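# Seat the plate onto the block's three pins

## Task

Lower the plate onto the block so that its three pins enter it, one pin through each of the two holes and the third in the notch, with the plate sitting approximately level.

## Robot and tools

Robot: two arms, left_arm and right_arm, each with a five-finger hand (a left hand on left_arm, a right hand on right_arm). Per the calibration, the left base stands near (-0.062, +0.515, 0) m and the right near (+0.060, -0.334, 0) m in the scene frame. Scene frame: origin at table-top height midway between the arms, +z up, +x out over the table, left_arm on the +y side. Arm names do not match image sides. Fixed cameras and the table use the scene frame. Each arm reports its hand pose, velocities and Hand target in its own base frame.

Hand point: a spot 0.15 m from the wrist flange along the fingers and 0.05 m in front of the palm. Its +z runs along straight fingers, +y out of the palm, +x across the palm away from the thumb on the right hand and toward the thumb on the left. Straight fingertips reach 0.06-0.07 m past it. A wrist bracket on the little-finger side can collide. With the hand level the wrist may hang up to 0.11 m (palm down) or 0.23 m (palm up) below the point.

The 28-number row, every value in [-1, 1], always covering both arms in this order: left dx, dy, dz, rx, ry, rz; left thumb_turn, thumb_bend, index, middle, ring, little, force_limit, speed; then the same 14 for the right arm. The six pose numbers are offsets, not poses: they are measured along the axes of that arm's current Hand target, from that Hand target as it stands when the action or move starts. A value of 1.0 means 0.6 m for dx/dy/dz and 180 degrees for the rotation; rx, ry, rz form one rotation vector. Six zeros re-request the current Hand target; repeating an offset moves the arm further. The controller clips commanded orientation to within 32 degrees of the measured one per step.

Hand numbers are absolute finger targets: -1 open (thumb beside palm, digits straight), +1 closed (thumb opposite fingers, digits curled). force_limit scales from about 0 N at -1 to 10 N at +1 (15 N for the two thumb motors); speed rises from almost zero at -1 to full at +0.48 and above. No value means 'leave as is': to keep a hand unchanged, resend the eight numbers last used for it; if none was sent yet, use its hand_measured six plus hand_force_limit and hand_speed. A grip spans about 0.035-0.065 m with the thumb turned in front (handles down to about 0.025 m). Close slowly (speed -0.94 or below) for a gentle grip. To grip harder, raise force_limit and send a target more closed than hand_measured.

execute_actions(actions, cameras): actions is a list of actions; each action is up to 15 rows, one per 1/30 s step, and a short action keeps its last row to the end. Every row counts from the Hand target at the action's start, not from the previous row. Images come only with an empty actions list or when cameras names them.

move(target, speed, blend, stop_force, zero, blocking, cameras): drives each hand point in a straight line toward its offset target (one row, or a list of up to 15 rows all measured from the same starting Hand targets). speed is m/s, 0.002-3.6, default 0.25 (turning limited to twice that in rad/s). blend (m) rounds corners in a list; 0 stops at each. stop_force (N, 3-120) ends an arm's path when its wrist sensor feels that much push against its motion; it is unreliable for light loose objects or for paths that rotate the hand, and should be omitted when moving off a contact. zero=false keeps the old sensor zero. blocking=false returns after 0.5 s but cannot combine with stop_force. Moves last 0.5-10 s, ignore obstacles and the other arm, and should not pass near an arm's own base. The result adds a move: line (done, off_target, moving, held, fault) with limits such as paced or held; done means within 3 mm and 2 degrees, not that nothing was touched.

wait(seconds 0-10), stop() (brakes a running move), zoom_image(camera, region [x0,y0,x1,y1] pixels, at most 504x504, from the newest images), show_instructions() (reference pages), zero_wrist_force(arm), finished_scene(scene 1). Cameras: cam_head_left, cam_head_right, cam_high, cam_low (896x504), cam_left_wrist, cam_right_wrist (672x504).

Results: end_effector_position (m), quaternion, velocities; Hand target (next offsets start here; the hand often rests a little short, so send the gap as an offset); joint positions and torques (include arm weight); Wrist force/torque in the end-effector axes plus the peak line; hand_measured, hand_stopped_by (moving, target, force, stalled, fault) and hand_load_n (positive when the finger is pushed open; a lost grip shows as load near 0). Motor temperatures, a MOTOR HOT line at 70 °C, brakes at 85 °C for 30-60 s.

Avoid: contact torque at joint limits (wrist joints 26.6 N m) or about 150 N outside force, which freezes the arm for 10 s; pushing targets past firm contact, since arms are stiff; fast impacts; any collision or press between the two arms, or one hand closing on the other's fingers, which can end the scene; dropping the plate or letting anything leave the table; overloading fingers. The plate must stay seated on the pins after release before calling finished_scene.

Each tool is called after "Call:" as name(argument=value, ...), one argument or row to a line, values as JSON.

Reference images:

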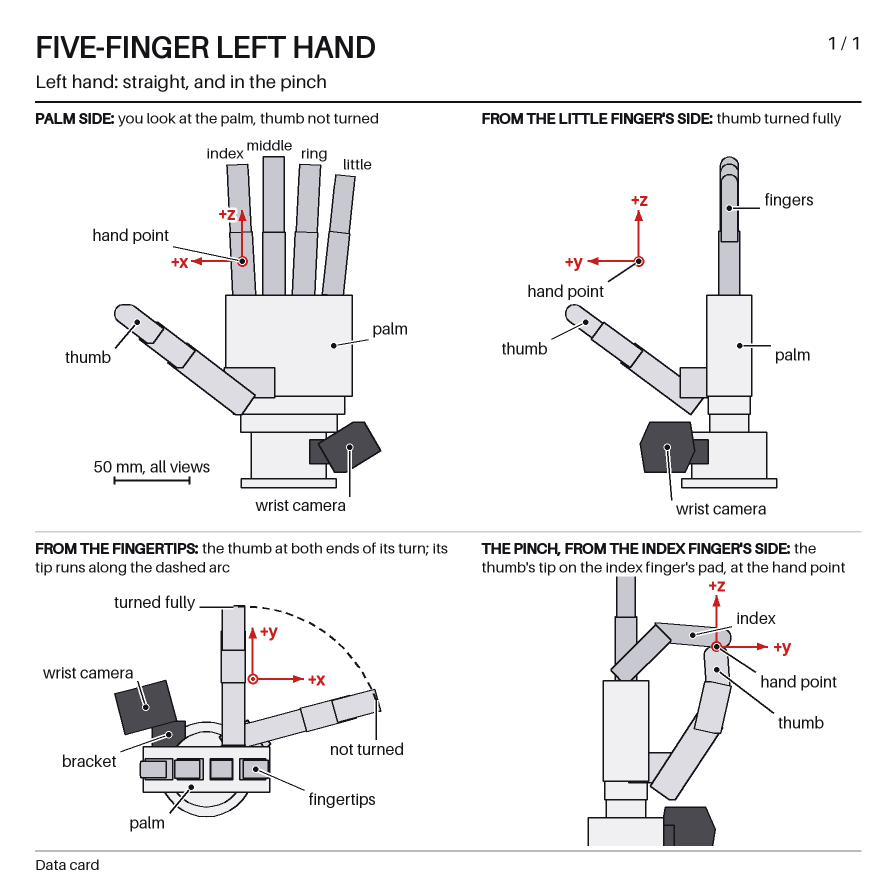

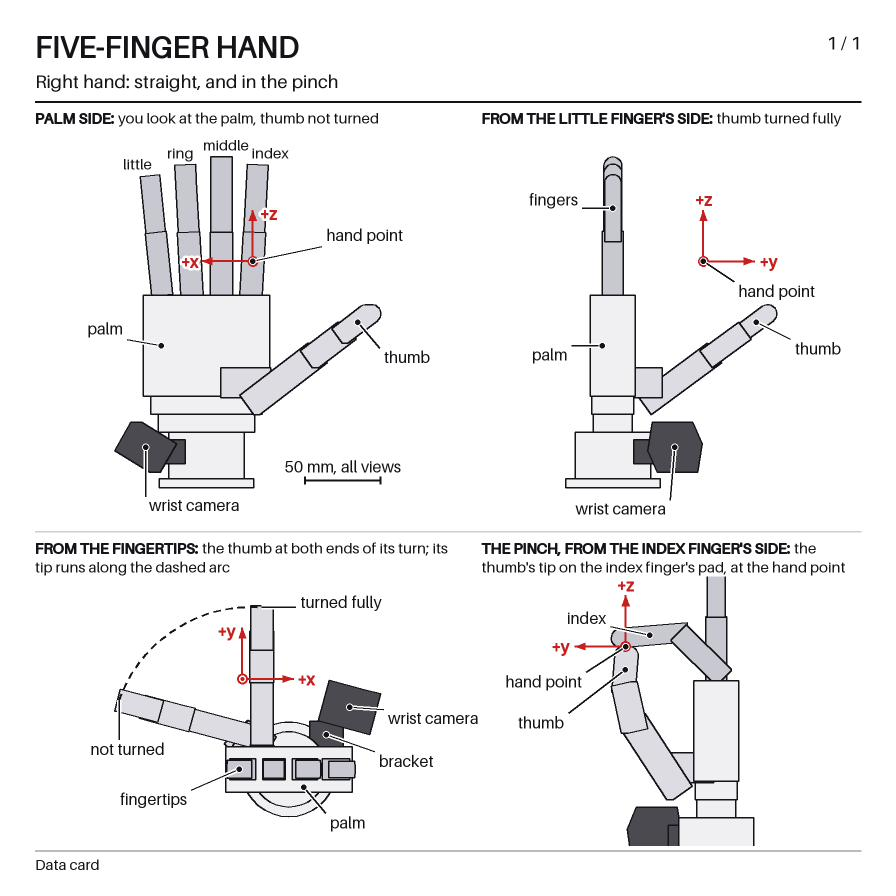

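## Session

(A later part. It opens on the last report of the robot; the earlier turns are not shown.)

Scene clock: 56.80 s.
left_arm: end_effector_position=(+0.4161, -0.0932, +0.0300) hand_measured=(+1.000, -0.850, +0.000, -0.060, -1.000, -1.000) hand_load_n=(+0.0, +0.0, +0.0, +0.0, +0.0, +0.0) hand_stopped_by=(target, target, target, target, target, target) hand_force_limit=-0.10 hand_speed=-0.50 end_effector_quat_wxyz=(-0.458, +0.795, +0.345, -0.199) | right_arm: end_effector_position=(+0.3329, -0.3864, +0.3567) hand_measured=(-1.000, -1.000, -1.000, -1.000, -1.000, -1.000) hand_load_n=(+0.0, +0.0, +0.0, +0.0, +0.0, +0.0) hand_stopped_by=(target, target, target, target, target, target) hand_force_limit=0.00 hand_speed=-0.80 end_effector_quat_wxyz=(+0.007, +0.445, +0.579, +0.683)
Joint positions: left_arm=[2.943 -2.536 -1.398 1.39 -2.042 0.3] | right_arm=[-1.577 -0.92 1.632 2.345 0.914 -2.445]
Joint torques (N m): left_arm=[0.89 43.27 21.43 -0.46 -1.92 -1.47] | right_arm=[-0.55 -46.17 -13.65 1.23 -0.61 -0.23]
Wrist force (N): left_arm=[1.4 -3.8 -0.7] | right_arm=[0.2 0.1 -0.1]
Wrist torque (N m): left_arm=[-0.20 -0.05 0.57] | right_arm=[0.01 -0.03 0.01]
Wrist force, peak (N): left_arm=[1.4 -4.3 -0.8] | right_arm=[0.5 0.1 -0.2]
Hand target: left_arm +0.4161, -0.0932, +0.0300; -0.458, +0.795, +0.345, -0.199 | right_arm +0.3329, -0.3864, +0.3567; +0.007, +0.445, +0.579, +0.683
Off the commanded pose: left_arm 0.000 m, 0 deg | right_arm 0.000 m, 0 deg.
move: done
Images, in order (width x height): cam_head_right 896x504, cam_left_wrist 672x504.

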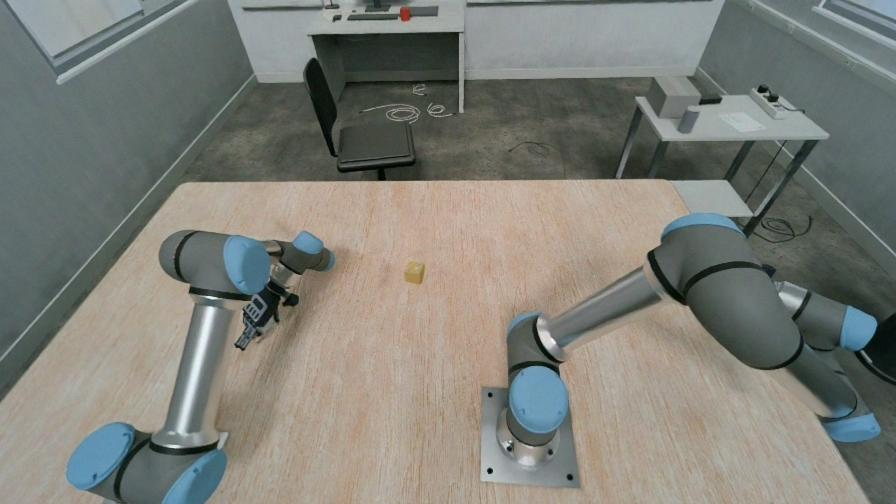

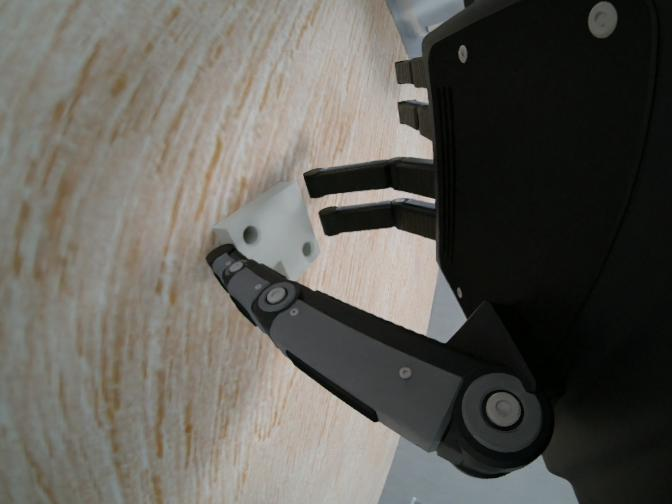

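Call:
move(
  target=[0,0.0077,0.0083,0,0,0,1,-0.85,0.0,-0.06,-1,-1,-0.1,-0.5,0,0,0,0,0,0,-1,-1,-1,-1,-1,-1,0,-0.8],
  speed=0.02,
  stop_force=3,
  cameras=["cam_left_wrist","cam_head_right"],
)

Call:
zoom_image(
  camera="cam_left_wrist",
  region=[150, 130, 430, 340],
)

Call:
zoom_image(
  camera="cam_head_right",
  region=[230, 295, 290, 340],
)

Scene clock: 59.13 s.
left_arm: end_effector_position=(+0.4150, -0.0922, +0.0250) hand_measured=(+1.000, -0.850, +0.000, -0.060, -1.000, -1.000) hand_load_n=(-0.5, +0.5, +0.0, +0.0, +0.0, +0.0) hand_stopped_by=(target, target, target, target, target, target) hand_force_limit=-0.10 hand_speed=-0.50 end_effector_quat_wxyz=(-0.458, +0.795, +0.345, -0.199) | right_arm: end_effector_position=(+0.3329, -0.3864, +0.3567) hand_measured=(-1.000, -1.000, -1.000, -1.000, -1.000, -1.000) hand_load_n=(+0.0, +0.0, -0.5, +0.0, +0.0, +0.0) hand_stopped_by=(target, target, target, target, target, target) hand_force_limit=0.00 hand_speed=-0.80 end_effector_quat_wxyz=(+0.007, +0.445, +0.579, +0.683)
Joint positions: left_arm=[2.944 -2.542 -1.402 1.401 -2.043 0.301] | right_arm=[-1.577 -0.92 1.632 2.345 0.914 -2.445]
Joint torques (N m): left_arm=[-8.48 54.35 19.94 -4.53 1.55 -1.59] | right_arm=[-0.68 -43.95 -13.86 1.36 -0.71 0.02]
Wrist force (N): left_arm=[1.3 -5.4 -2.1] | right_arm=[0.3 -0.2 -0.2]
Wrist torque (N m): left_arm=[-0.32 -0.08 0.49] | right_arm=[-0.01 -0.05 0.02]
Wrist force, peak (N): left_arm=[1.8 -14.5 -9.7] | right_arm=[0.1 -0.4 -0.1]
Hand target: left_arm +0.4150, -0.0922, +0.0250; -0.458, +0.795, +0.345, -0.199 (not the last commanded pose) | right_arm +0.3329, -0.3864, +0.3567; +0.007, +0.445, +0.579, +0.683
Off the commanded pose: left_arm 0.002 m, 0 deg | right_arm 0.000 m, 0 deg.
move: contact (left_arm)
Images, in order (width x height): cam_head_right 896x504, cam_left_wrist 672x504.

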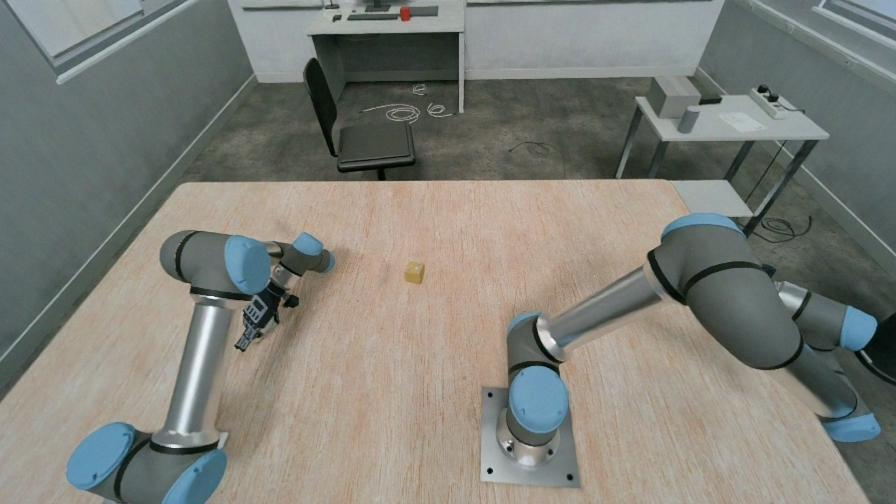

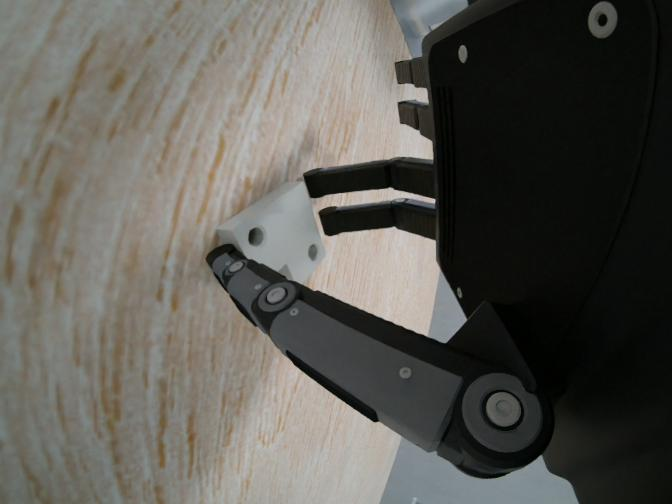

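Scaled by 1.800 from the camera's 672x504 image, which has a finer 960x720 frame.

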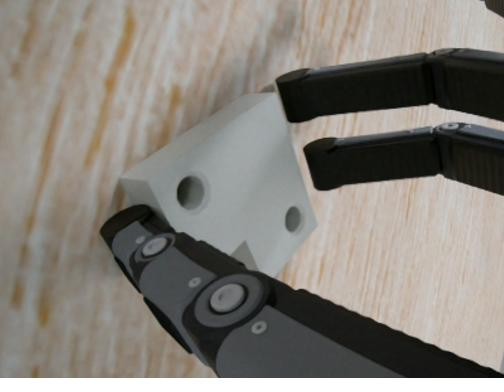

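Scaled by 8.400 from the camera's 896x504 image, which has a finer 1280x720 frame.

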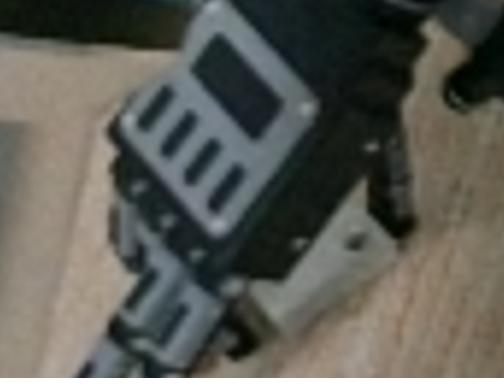

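Call:
move(
  target=[
    [0,0.0012,0.0007,-0.0111,0,0,1,-0.85,0.0,-0.06,-1,-1,-0.1,-0.5,0,0,0,0,0,0,-1,-1,-1,-1,-1,-1,0,-0.8],
    [0,0.0012,0.0007,-0.0111,0,0,1,-0.4,0.0,-0.06,-1,-1,-0.2,-0.9,0,0,0,0,0,0,-1,-1,-1,-1,-1,-1,0,-0.8],
  ],
  speed=0.03,
  cameras=["cam_left_wrist"],
)

Call:
zoom_image(
  camera="cam_left_wrist",
  region=[150, 130, 430, 340],
)

Scene clock: 61.73 s.
left_arm: end_effector_position=(+0.4150, -0.0922, +0.0242) hand_measured=(+1.000, -0.750, +0.000, -0.060, -1.000, -1.000) hand_load_n=(-2.0, +6.0, +6.0, +0.0, +0.0, +0.0) hand_stopped_by=(target, force, target, target, target, target) hand_force_limit=-0.20 hand_speed=-0.90 end_effector_quat_wxyz=(-0.444, +0.803, +0.349, -0.193) | right_arm: end_effector_position=(+0.3329, -0.3864, +0.3567) hand_measured=(-1.000, -1.000, -1.000, -1.000, -1.000, -1.000) hand_load_n=(+0.0, +0.0, +0.0, +0.0, +0.0, +0.0) hand_stopped_by=(target, target, target, target, target, target) hand_force_limit=0.00 hand_speed=-0.80 end_effector_quat_wxyz=(+0.007, +0.445, +0.579, +0.683)
Joint positions: left_arm=[2.95 -2.524 -1.415 1.435 -2.037 0.322] | right_arm=[-1.577 -0.92 1.632 2.345 0.914 -2.445]
Joint torques (N m): left_arm=[9.11 54.68 2.76 -0.89 1.33 2.3] | right_arm=[-0.58 -43.96 -12.71 1.27 -0.63 -0.11]
Wrist force (N): left_arm=[1.3 -4.5 -1.0] | right_arm=[0.3 0.0 0.0]
Wrist torque (N m): left_arm=[-0.19 -0.05 0.44] | right_arm=[0.01 -0.05 0.02]
Wrist force, peak (N): left_arm=[1.2 -6.4 -2.2] | right_arm=[0.5 0.1 -0.2]
Hand target: left_arm +0.4150, -0.0922, +0.0242; -0.444, +0.803, +0.349, -0.193 | right_arm +0.3329, -0.3864, +0.3567; +0.007, +0.445, +0.579, +0.683
Off the commanded pose: left_arm 0.000 m, 0 deg | right_arm 0.000 m, 0 deg.
move: done
Images, in order (width x height): cam_left_wrist 672x504.

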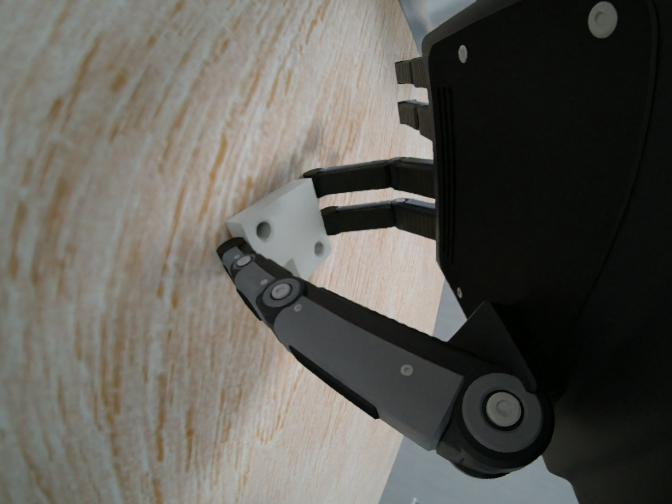

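Scaled by 1.800 from the camera's 672x504 image, which has a finer 960x720 frame.

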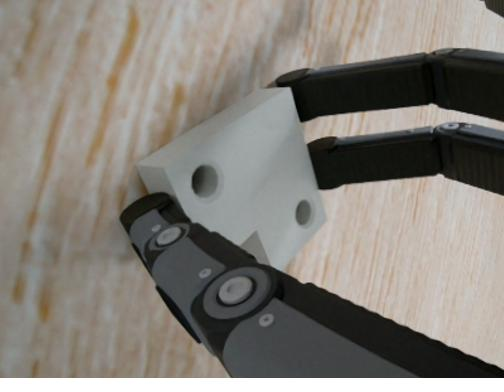

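Call:
move(
  target=[
    [0,0,0,0,0,0,1,-0.4,0.0,0.1,-1,-1,-0.6,-0.94,0,0,0,0,0,0,-1,-1,-1,-1,-1,-1,0,-0.8],
    [0,-0.0424,-0.0265,0,0,0,1,-0.4,0.0,0.1,-1,-1,-0.6,-0.94,0,0,0,0,0,0,-1,-1,-1,-1,-1,-1,0,-0.8],
  ],
  speed=0.05,
  cameras=["cam_left_wrist","cam_head_right","cam_low"],
)

Call:
zoom_image(
  camera="cam_left_wrist",
  region=[150, 130, 430, 340],
)

Call:
zoom_image(
  camera="cam_low",
  region=[440, 230, 510, 290],
)

Scene clock: 63.60 s.
left_arm: end_effector_position=(+0.4150, -0.0922, +0.0541) hand_measured=(+1.000, -0.750, +0.000, -0.028, -1.000, -1.000) hand_load_n=(-0.5, +7.5, +4.5, +4.5, +0.0, +0.0) hand_stopped_by=(target, force, target, force, target, target) hand_force_limit=-0.60 hand_speed=-0.94 end_effector_quat_wxyz=(-0.444, +0.803, +0.349, -0.193) | right_arm: end_effector_position=(+0.3329, -0.3864, +0.3567) hand_measured=(-1.000, -1.000, -1.000, -1.000, -1.000, -1.000) hand_load_n=(+0.0, +0.0, +0.0, +0.0, +0.0, +0.0) hand_stopped_by=(target, target, target, target, target, target) hand_force_limit=0.00 hand_speed=-0.80 end_effector_quat_wxyz=(+0.007, +0.445, +0.579, +0.683)
Joint positions: left_arm=[2.95 -2.474 -1.419 1.389 -2.037 0.322] | right_arm=[-1.577 -0.92 1.632 2.345 0.914 -2.445]
Joint torques (N m): left_arm=[8.95 55.16 3.57 -4.88 -1.24 2.14] | right_arm=[-1.51 -43.77 -13.79 1.01 -0.66 -0.17]
Wrist force (N): left_arm=[1.4 -3.5 -0.4] | right_arm=[0.3 -0.2 -0.1]
Wrist torque (N m): left_arm=[-0.19 -0.06 0.43] | right_arm=[-0.03 -0.05 0.02]
Wrist force, peak (N): left_arm=[1.3 -5.2 -1.2] | right_arm=[0.4 -0.2 -0.2]
Hand target: left_arm +0.4150, -0.0921, +0.0542; -0.444, +0.803, +0.349, -0.193 | right_arm +0.3329, -0.3864, +0.3567; +0.007, +0.445, +0.579, +0.683
Off the commanded pose: left_arm 0.000 m, 0 deg | right_arm 0.000 m, 0 deg.
move: done
Images, in order (width x height): cam_head_right 896x504, cam_low 896x504, cam_left_wrist 672x504.

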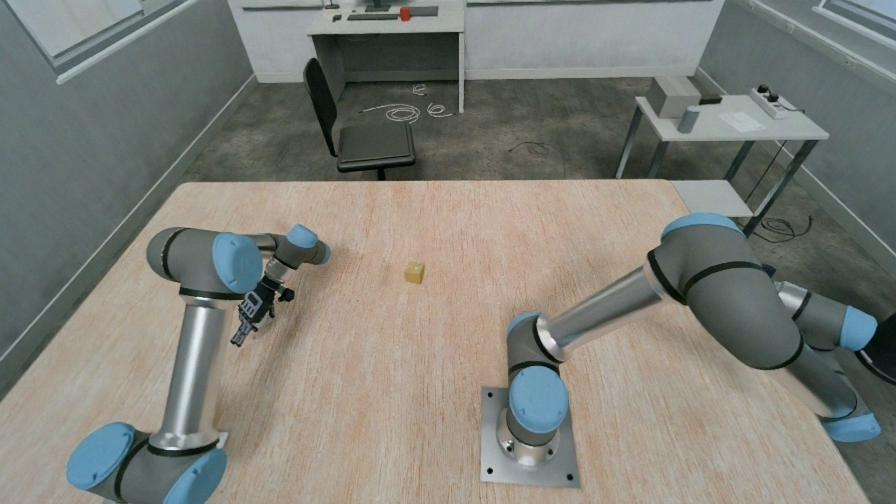

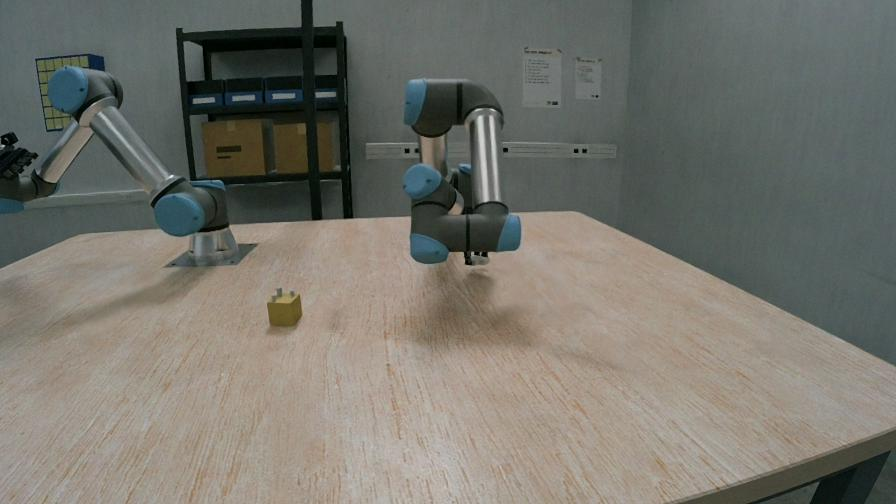

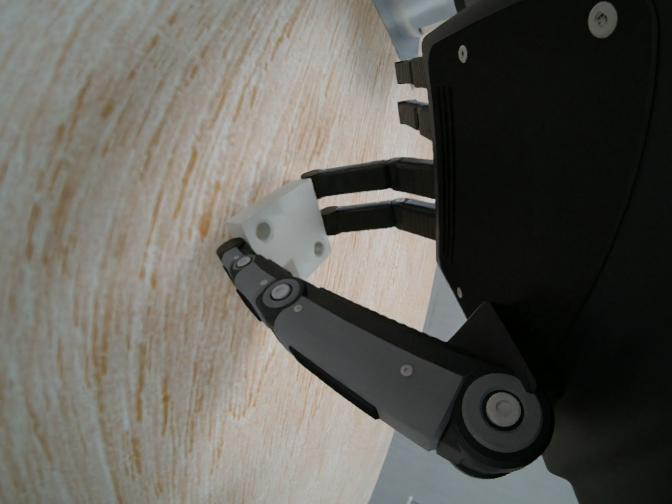

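Scaled by 1.800 from the camera's 672x504 image, which has a finer 960x720 frame.

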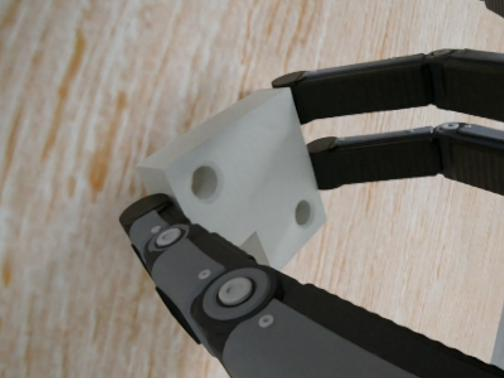

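Scaled by 7.200 from the camera's 896x504 image, which has a finer 1280x720 frame.

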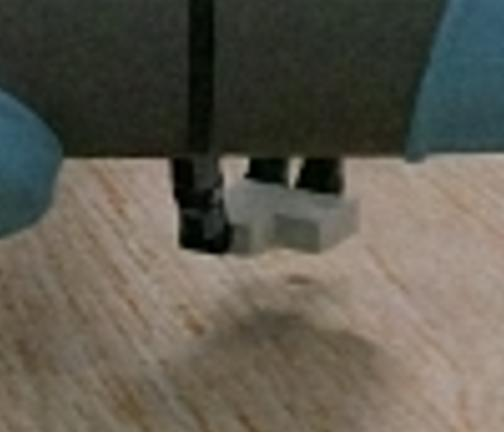

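Call:
move(
  target=[
    [0,-0.1272,-0.0795,0,0,0,1,-0.4,0.0,0.1,-1,-1,-0.6,-0.94,0,0,0,0,0,0,-1,-1,-1,-1,-1,-1,0,-0.8],
    [-0.385,0.3102,-0.7667,0,0.7029,0.4393,1,-0.4,0.0,0.1,-1,-1,-0.6,-0.94,0,0,0,0,0,0,-1,-1,-1,-1,-1,-1,0,-0.8],
  ],
  speed=0.33,
  blend=[0.03,0],
  cameras=["all"],
)

Call:
zoom_image(
  camera="cam_left_wrist",
  region=[150, 130, 430, 340],
)

Scene clock: 69.90 s.
left_arm: end_effector_position=(+0.4585, -0.2039, +0.1436) hand_measured=(+1.000, -0.750, +0.000, -0.028, -1.000, -1.000) hand_load_n=(-0.5, +7.5, +4.5, +4.5, +0.0, +0.0) hand_stopped_by=(target, force, target, force, target, target) hand_force_limit=-0.60 hand_speed=-0.94 end_effector_quat_wxyz=(-0.481, +0.868, +0.106, -0.057) | right_arm: end_effector_position=(+0.3329, -0.3864, +0.3567) hand_measured=(-1.000, -1.000, -1.000, -1.000, -1.000, -1.000) hand_load_n=(+0.0, +0.0, +0.0, +0.0, +0.0, +0.0) hand_stopped_by=(target, target, target, target, target, target) hand_force_limit=0.00 hand_speed=-0.80 end_effector_quat_wxyz=(+0.007, +0.445, +0.579, +0.683)
Joint positions: left_arm=[2.675 -2.421 -1.219 1.265 -2.272 0.554] | right_arm=[-1.577 -0.92 1.632 2.345 0.914 -2.445]
Joint torques (N m): left_arm=[8.93 57.38 5.27 -4.91 1.1 -2.18] | right_arm=[-1.19 -45.34 -12.37 1.06 -0.8 -0.29]
Wrist force (N): left_arm=[1.2 -3.5 -0.3] | right_arm=[0.1 0.0 -0.1]
Wrist torque (N m): left_arm=[-0.19 -0.03 0.55] | right_arm=[0.00 0.00 0.00]
Wrist force, peak (N): left_arm=[1.7 -5.2 -0.7] | right_arm=[0.5 -0.1 -0.1]
Hand target: left_arm +0.4585, -0.2038, +0.1436; -0.481, +0.868, +0.106, -0.057 (not the last commanded pose) | right_arm +0.3329, -0.3864, +0.3567; +0.007, +0.445, +0.579, +0.683
Off the commanded pose: left_arm 0.421 m, 116 deg | right_arm 0.000 m, 0 deg.
move: held (left_arm; a check stopped the path); path passed 1 of 2 targets; limits=held
pose unreachable (left arm): on one or more control steps of this call, first in action 0 (counted from 0), this arm could not follow its commanded pose, so it was not sent that pose on those steps. It may still have moved: this result reports where it is.
cause: moving toward the commanded pose would bring two parts of the arm too close to each other (joints 4 (wrist 1) to 6 (wrist 3) lie between them).

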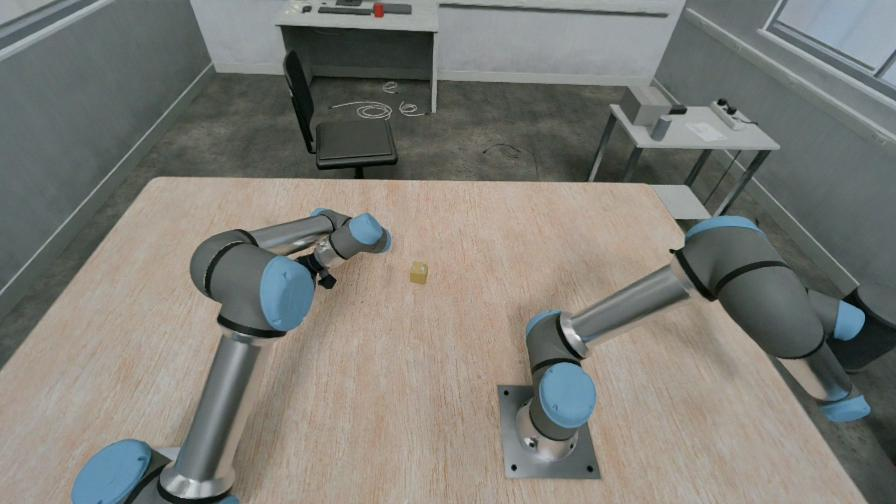

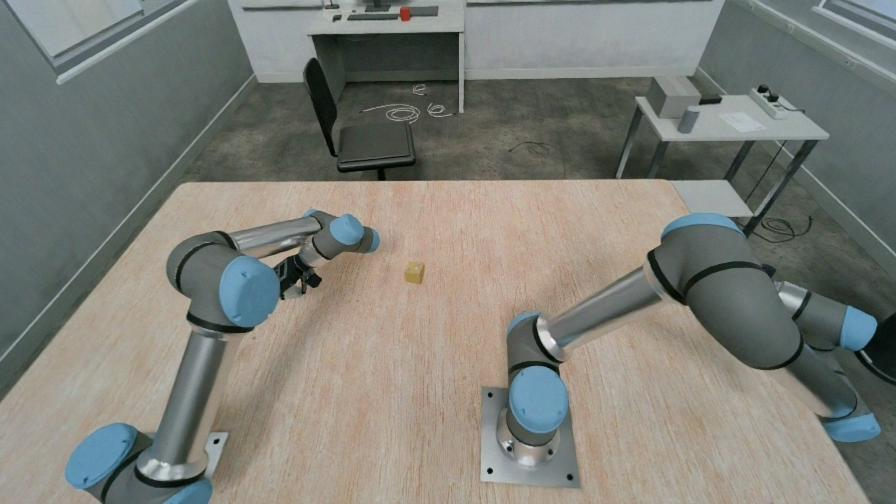

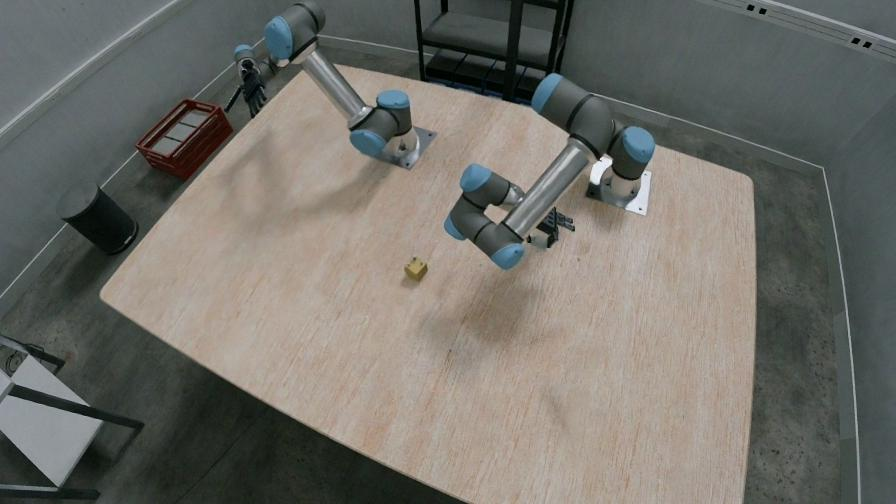

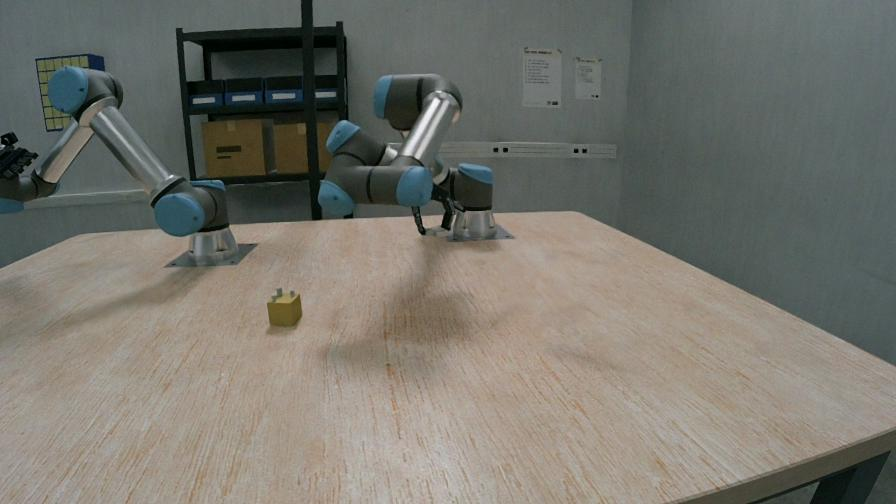

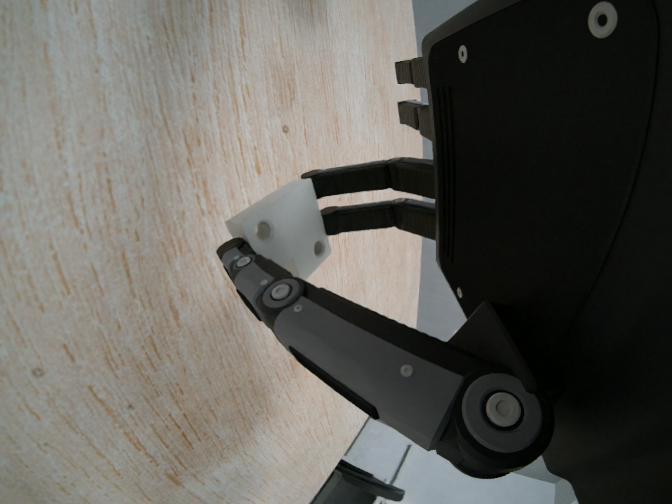

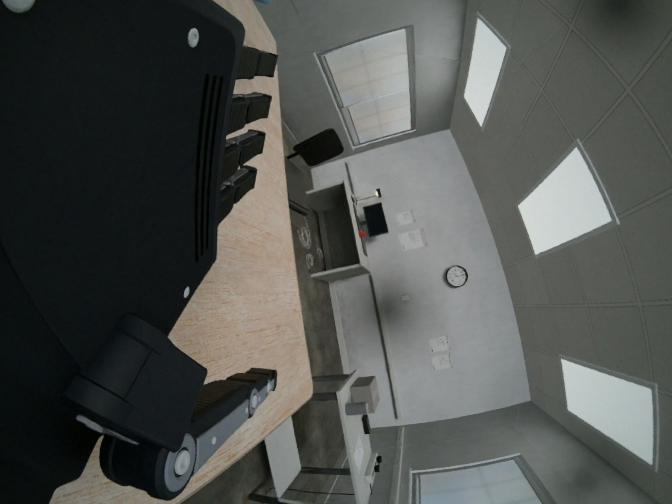

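Scaled by 1.800 from the camera's 672x504 image, which has a finer 960x720 frame.

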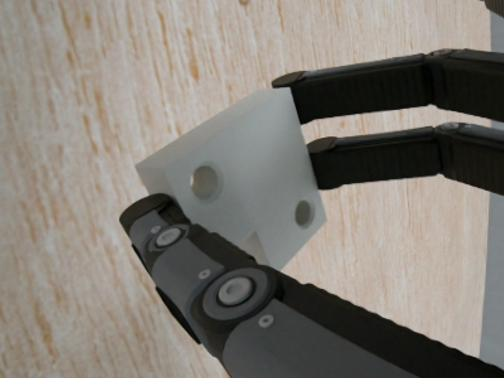

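Call:
move(
  target=[
    [0,0,0,-0.1833,0,0,1,-0.4,0.0,0.1,-1,-1,-0.6,-0.94,0,0,0,0,0,0,-1,-1,-1,-1,-1,-1,0,-0.8],
    [0.098,0.3727,-0.5848,-0.1154,0.4310,0.4872,1,-0.4,0.0,0.1,-1,-1,-0.6,-0.94,0,0,0,0,0,0,-1,-1,-1,-1,-1,-1,0,-0.8],
    [0.098,0.3727,-0.5848,0,0.5465,0.3416,1,-0.4,0.0,0.1,-1,-1,-0.6,-0.94,0,0,0,0,0,0,-1,-1,-1,-1,-1,-1,0,-0.8],
  ],
  speed=0.33,
  cameras=["all"],
)

Call:
zoom_image(
  camera="cam_left_wrist",
  region=[0, 100, 336, 352],
)

Scene clock: 78.70 s.
left_arm: end_effector_position=(+0.6149, -0.5939, +0.1401) hand_measured=(+1.000, -0.750, +0.000, -0.028, -1.000, -1.000) hand_load_n=(-0.5, +7.5, +4.5, +4.0, +0.0, +0.0) hand_stopped_by=(target, force, target, force, target, target) hand_force_limit=-0.60 hand_speed=-0.94 end_effector_quat_wxyz=(+0.305, -0.549, +0.681, -0.378) | right_arm: end_effector_position=(+0.3329, -0.3864, +0.3567) hand_measured=(-1.000, -1.000, -1.000, -1.000, -1.000, -1.000) hand_load_n=(+0.0, +0.0, +0.0, +0.0, +0.0, +0.0) hand_stopped_by=(target, target, target, target, target, target) hand_force_limit=0.00 hand_speed=-0.80 end_effector_quat_wxyz=(+0.007, +0.445, +0.579, +0.683)
Joint positions: left_arm=[2.468 -2.5 -0.671 2.563 -1.958 2.886] | right_arm=[-1.577 -0.92 1.632 2.345 0.914 -2.445]
Joint torques (N m): left_arm=[7.73 63.89 10.47 1.91 1.51 2.48] | right_arm=[0.1 -45.07 -15.57 1.23 -0.89 -0.1]
Wrist force (N): left_arm=[1.3 -3.5 -0.4] | right_arm=[0.3 0.0 -0.1]
Wrist torque (N m): left_arm=[-0.19 -0.04 0.41] | right_arm=[0.01 -0.04 0.02]
Wrist force, peak (N): left_arm=[2.2 -3.8 -0.8] | right_arm=[0.5 -0.2 -0.2]
Hand target: left_arm +0.6149, -0.5939, +0.1401; +0.305, -0.549, +0.680, -0.378 | right_arm +0.3329, -0.3864, +0.3567; +0.007, +0.445, +0.579, +0.683
Off the commanded pose: left_arm 0.000 m, 0 deg | right_arm 0.000 m, 0 deg.
elbow stopped short (left arm): the move would have taken joint 3 (elbow) straighter than the controller allows.
move: done

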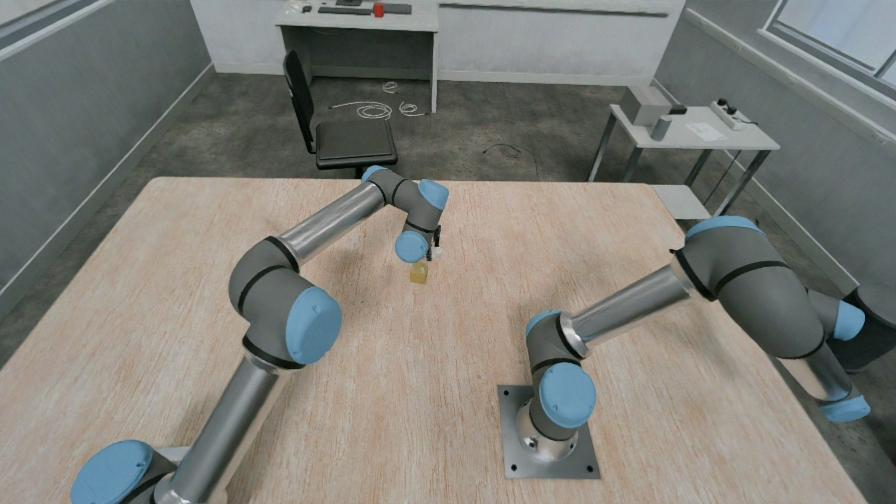

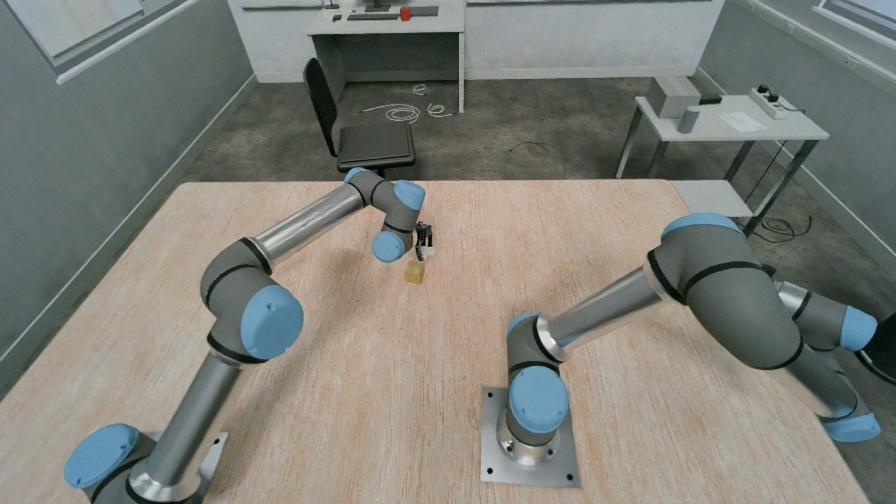

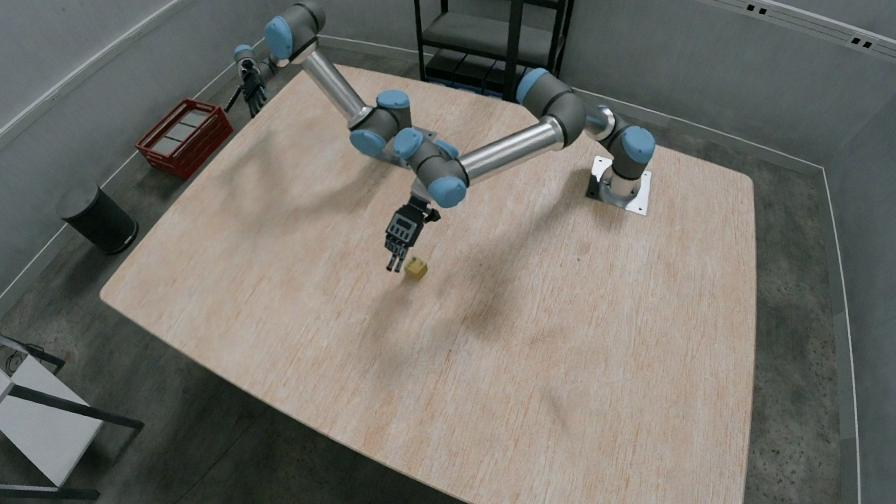

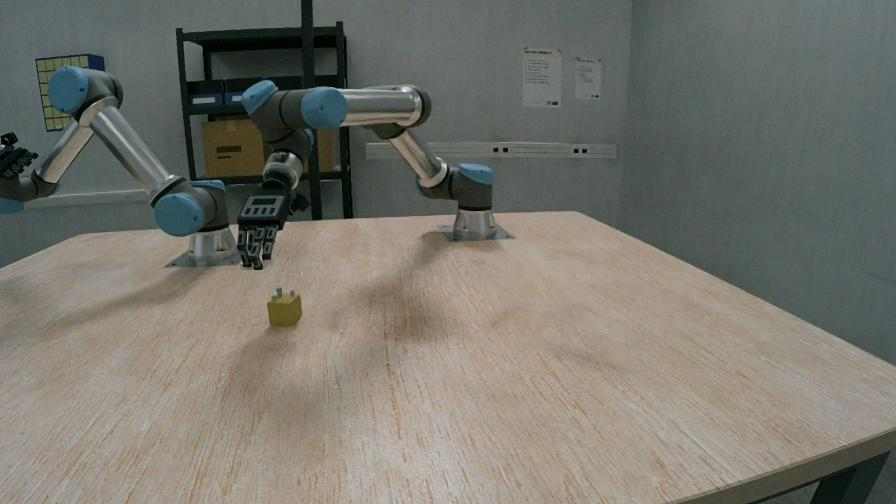

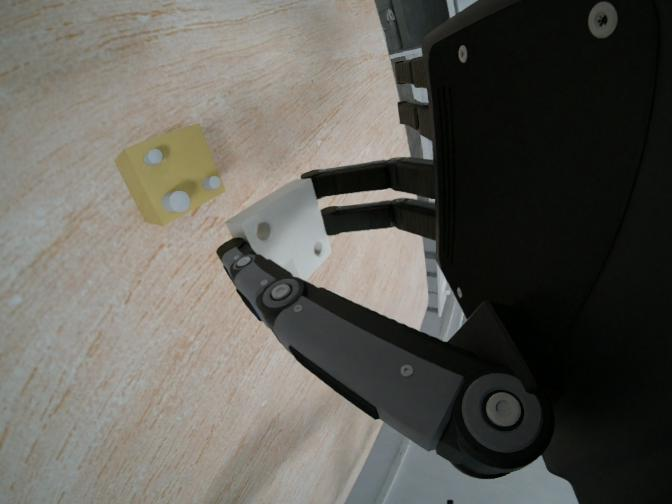

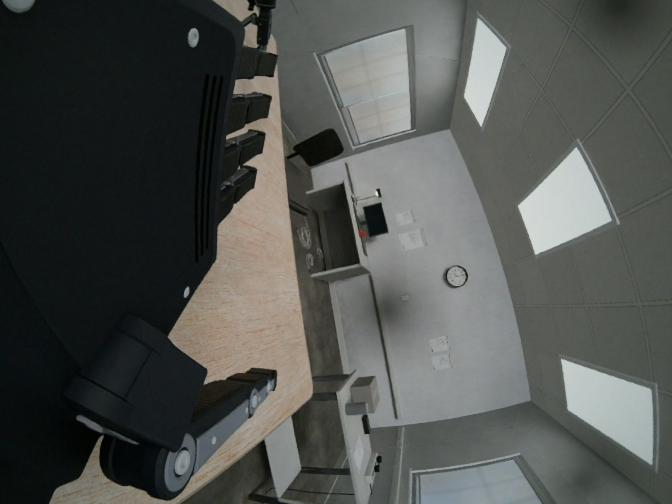

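Scaled by 1.500 from the camera's 672x504 image, which has a finer 960x720 frame.

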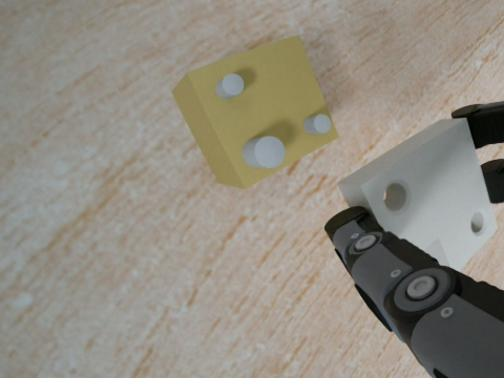

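Call:
zoom_image(
  camera="cam_left_wrist",
  region=[200, 160, 350, 290],
)

Call:
zoom_image(
  camera="cam_left_wrist",
  region=[100, 110, 250, 240],
)

Scaled by 3.360 from the camera's 672x504 image, which has a finer 960x720 frame.

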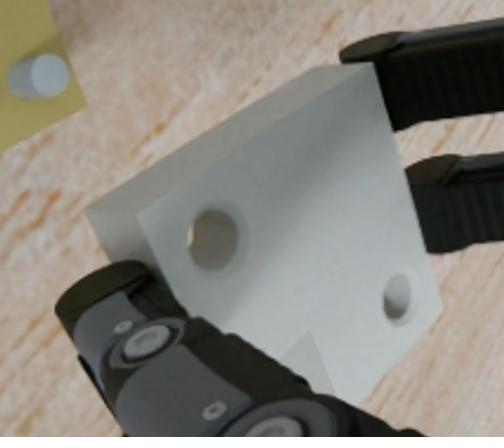

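Scaled by 3.360 from the camera's 672x504 image, which has a finer 960x720 frame.

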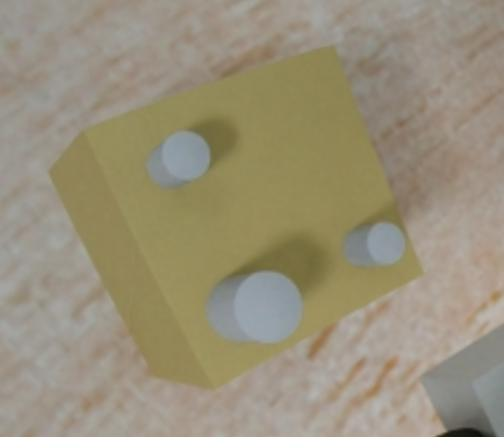

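Call:
move(
  target=[0.0143,0.077,0.0782,0,0,0,1,-0.4,0.0,0.1,-1,-1,-0.6,-0.94,0,0,0,0,0,0,-1,-1,-1,-1,-1,-1,0,-0.8],
  speed=0.1,
  stop_force=6,
  cameras=["cam_left_wrist","cam_head_left","cam_low","cam_high"],
)

Call:
zoom_image(
  camera="cam_left_wrist",
  region=[150, 60, 350, 290],
)

Call:
zoom_image(
  camera="cam_low",
  region=[220, 230, 340, 340],
)

Scene clock: 85.53 s.
left_arm: end_effector_position=(+0.6282, -0.6054, +0.0761) hand_measured=(+1.000, -0.750, +0.000, -0.028, -1.000, -1.000) hand_load_n=(-0.5, +7.5, +4.5, +4.5, +0.0, +0.0) hand_stopped_by=(target, force, target, force, target, target) hand_force_limit=-0.60 hand_speed=-0.94 end_effector_quat_wxyz=(+0.305, -0.549, +0.680, -0.378) | right_arm: end_effector_position=(+0.3329, -0.3864, +0.3567) hand_measured=(-1.000, -1.000, -1.000, -1.000, -1.000, -1.000) hand_load_n=(+0.0, +0.0, +0.0, +0.0, +0.0, +0.0) hand_stopped_by=(target, target, target, target, target, target) hand_force_limit=0.00 hand_speed=-0.80 end_effector_quat_wxyz=(+0.007, +0.445, +0.579, +0.683)
Joint positions: left_arm=[2.467 -2.585 -0.674 2.651 -1.959 2.885] | right_arm=[-1.577 -0.92 1.632 2.345 0.914 -2.445]
Joint torques (N m): left_arm=[-8.5 53.22 29.34 2.05 -2.01 -2.34] | right_arm=[-1.11 -45.52 -14.05 1.01 -0.78 -0.25]
Wrist force (N): left_arm=[1.3 -3.4 -0.2] | right_arm=[0.1 -0.1 0.0]
Wrist torque (N m): left_arm=[-0.18 -0.04 0.48] | right_arm=[0.00 -0.03 0.01]
Wrist force, peak (N): left_arm=[1.1 -4.0 -0.9] | right_arm=[0.5 -0.1 -0.1]
Hand target: left_arm +0.6282, -0.6054, +0.0761; +0.305, -0.549, +0.680, -0.378 | right_arm +0.3329, -0.3864, +0.3567; +0.007, +0.445, +0.579, +0.683
Off the commanded pose: left_arm 0.000 m, 0 deg | right_arm 0.000 m, 0 deg.
move: done
Images, in order (width x height): cam_head_left 896x504, cam_high 896x504, cam_low 896x504, cam_left_wrist 672x504.

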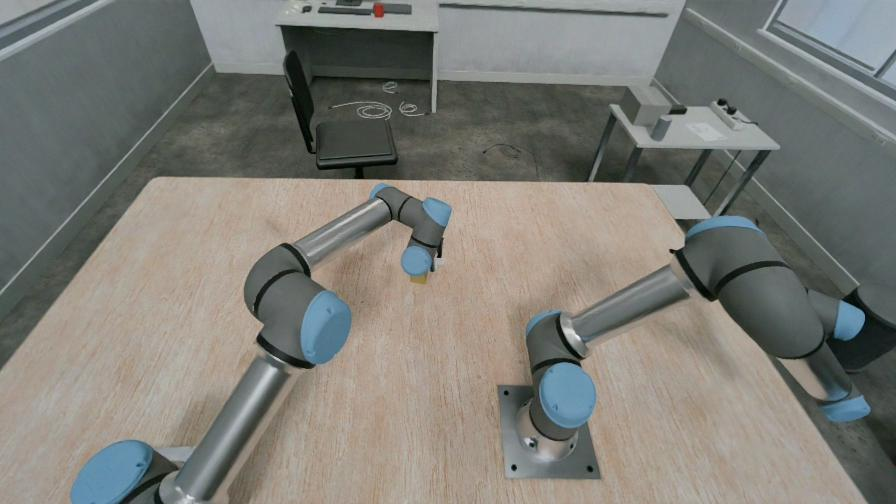

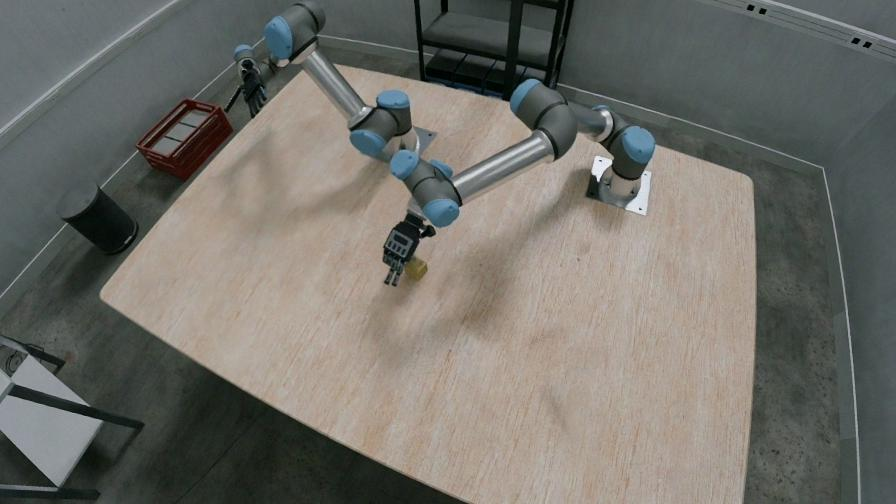

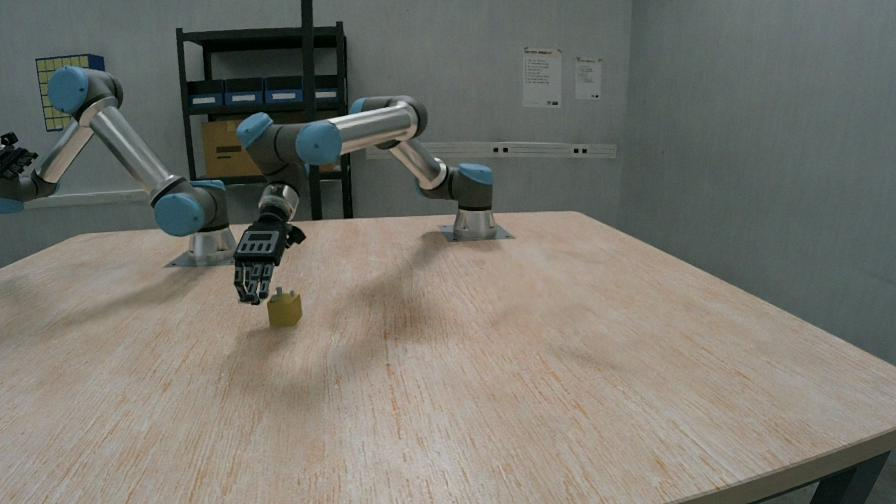

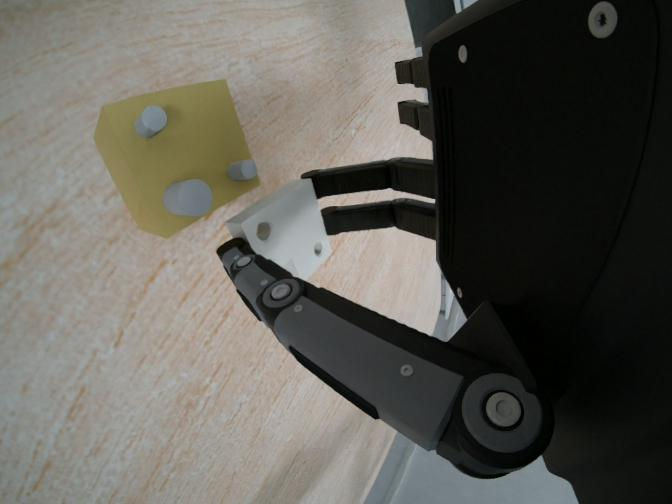

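Scaled by 2.191 from the camera's 672x504 image, which has a finer 960x720 frame.

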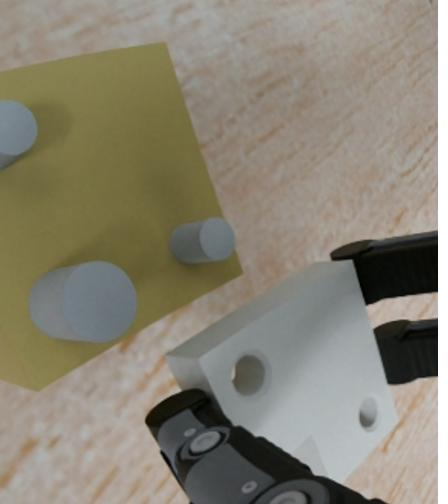

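Scaled by 4.200 from the camera's 896x504 image, which has a finer 1280x720 frame.

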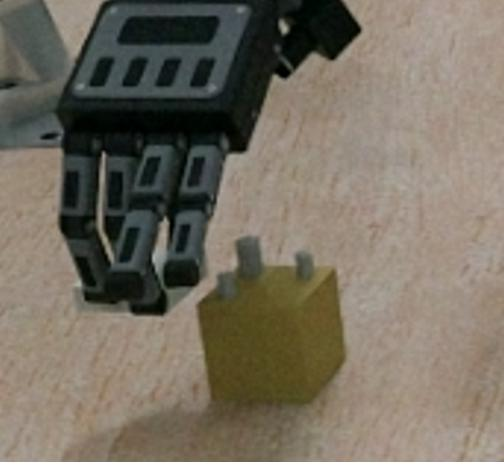

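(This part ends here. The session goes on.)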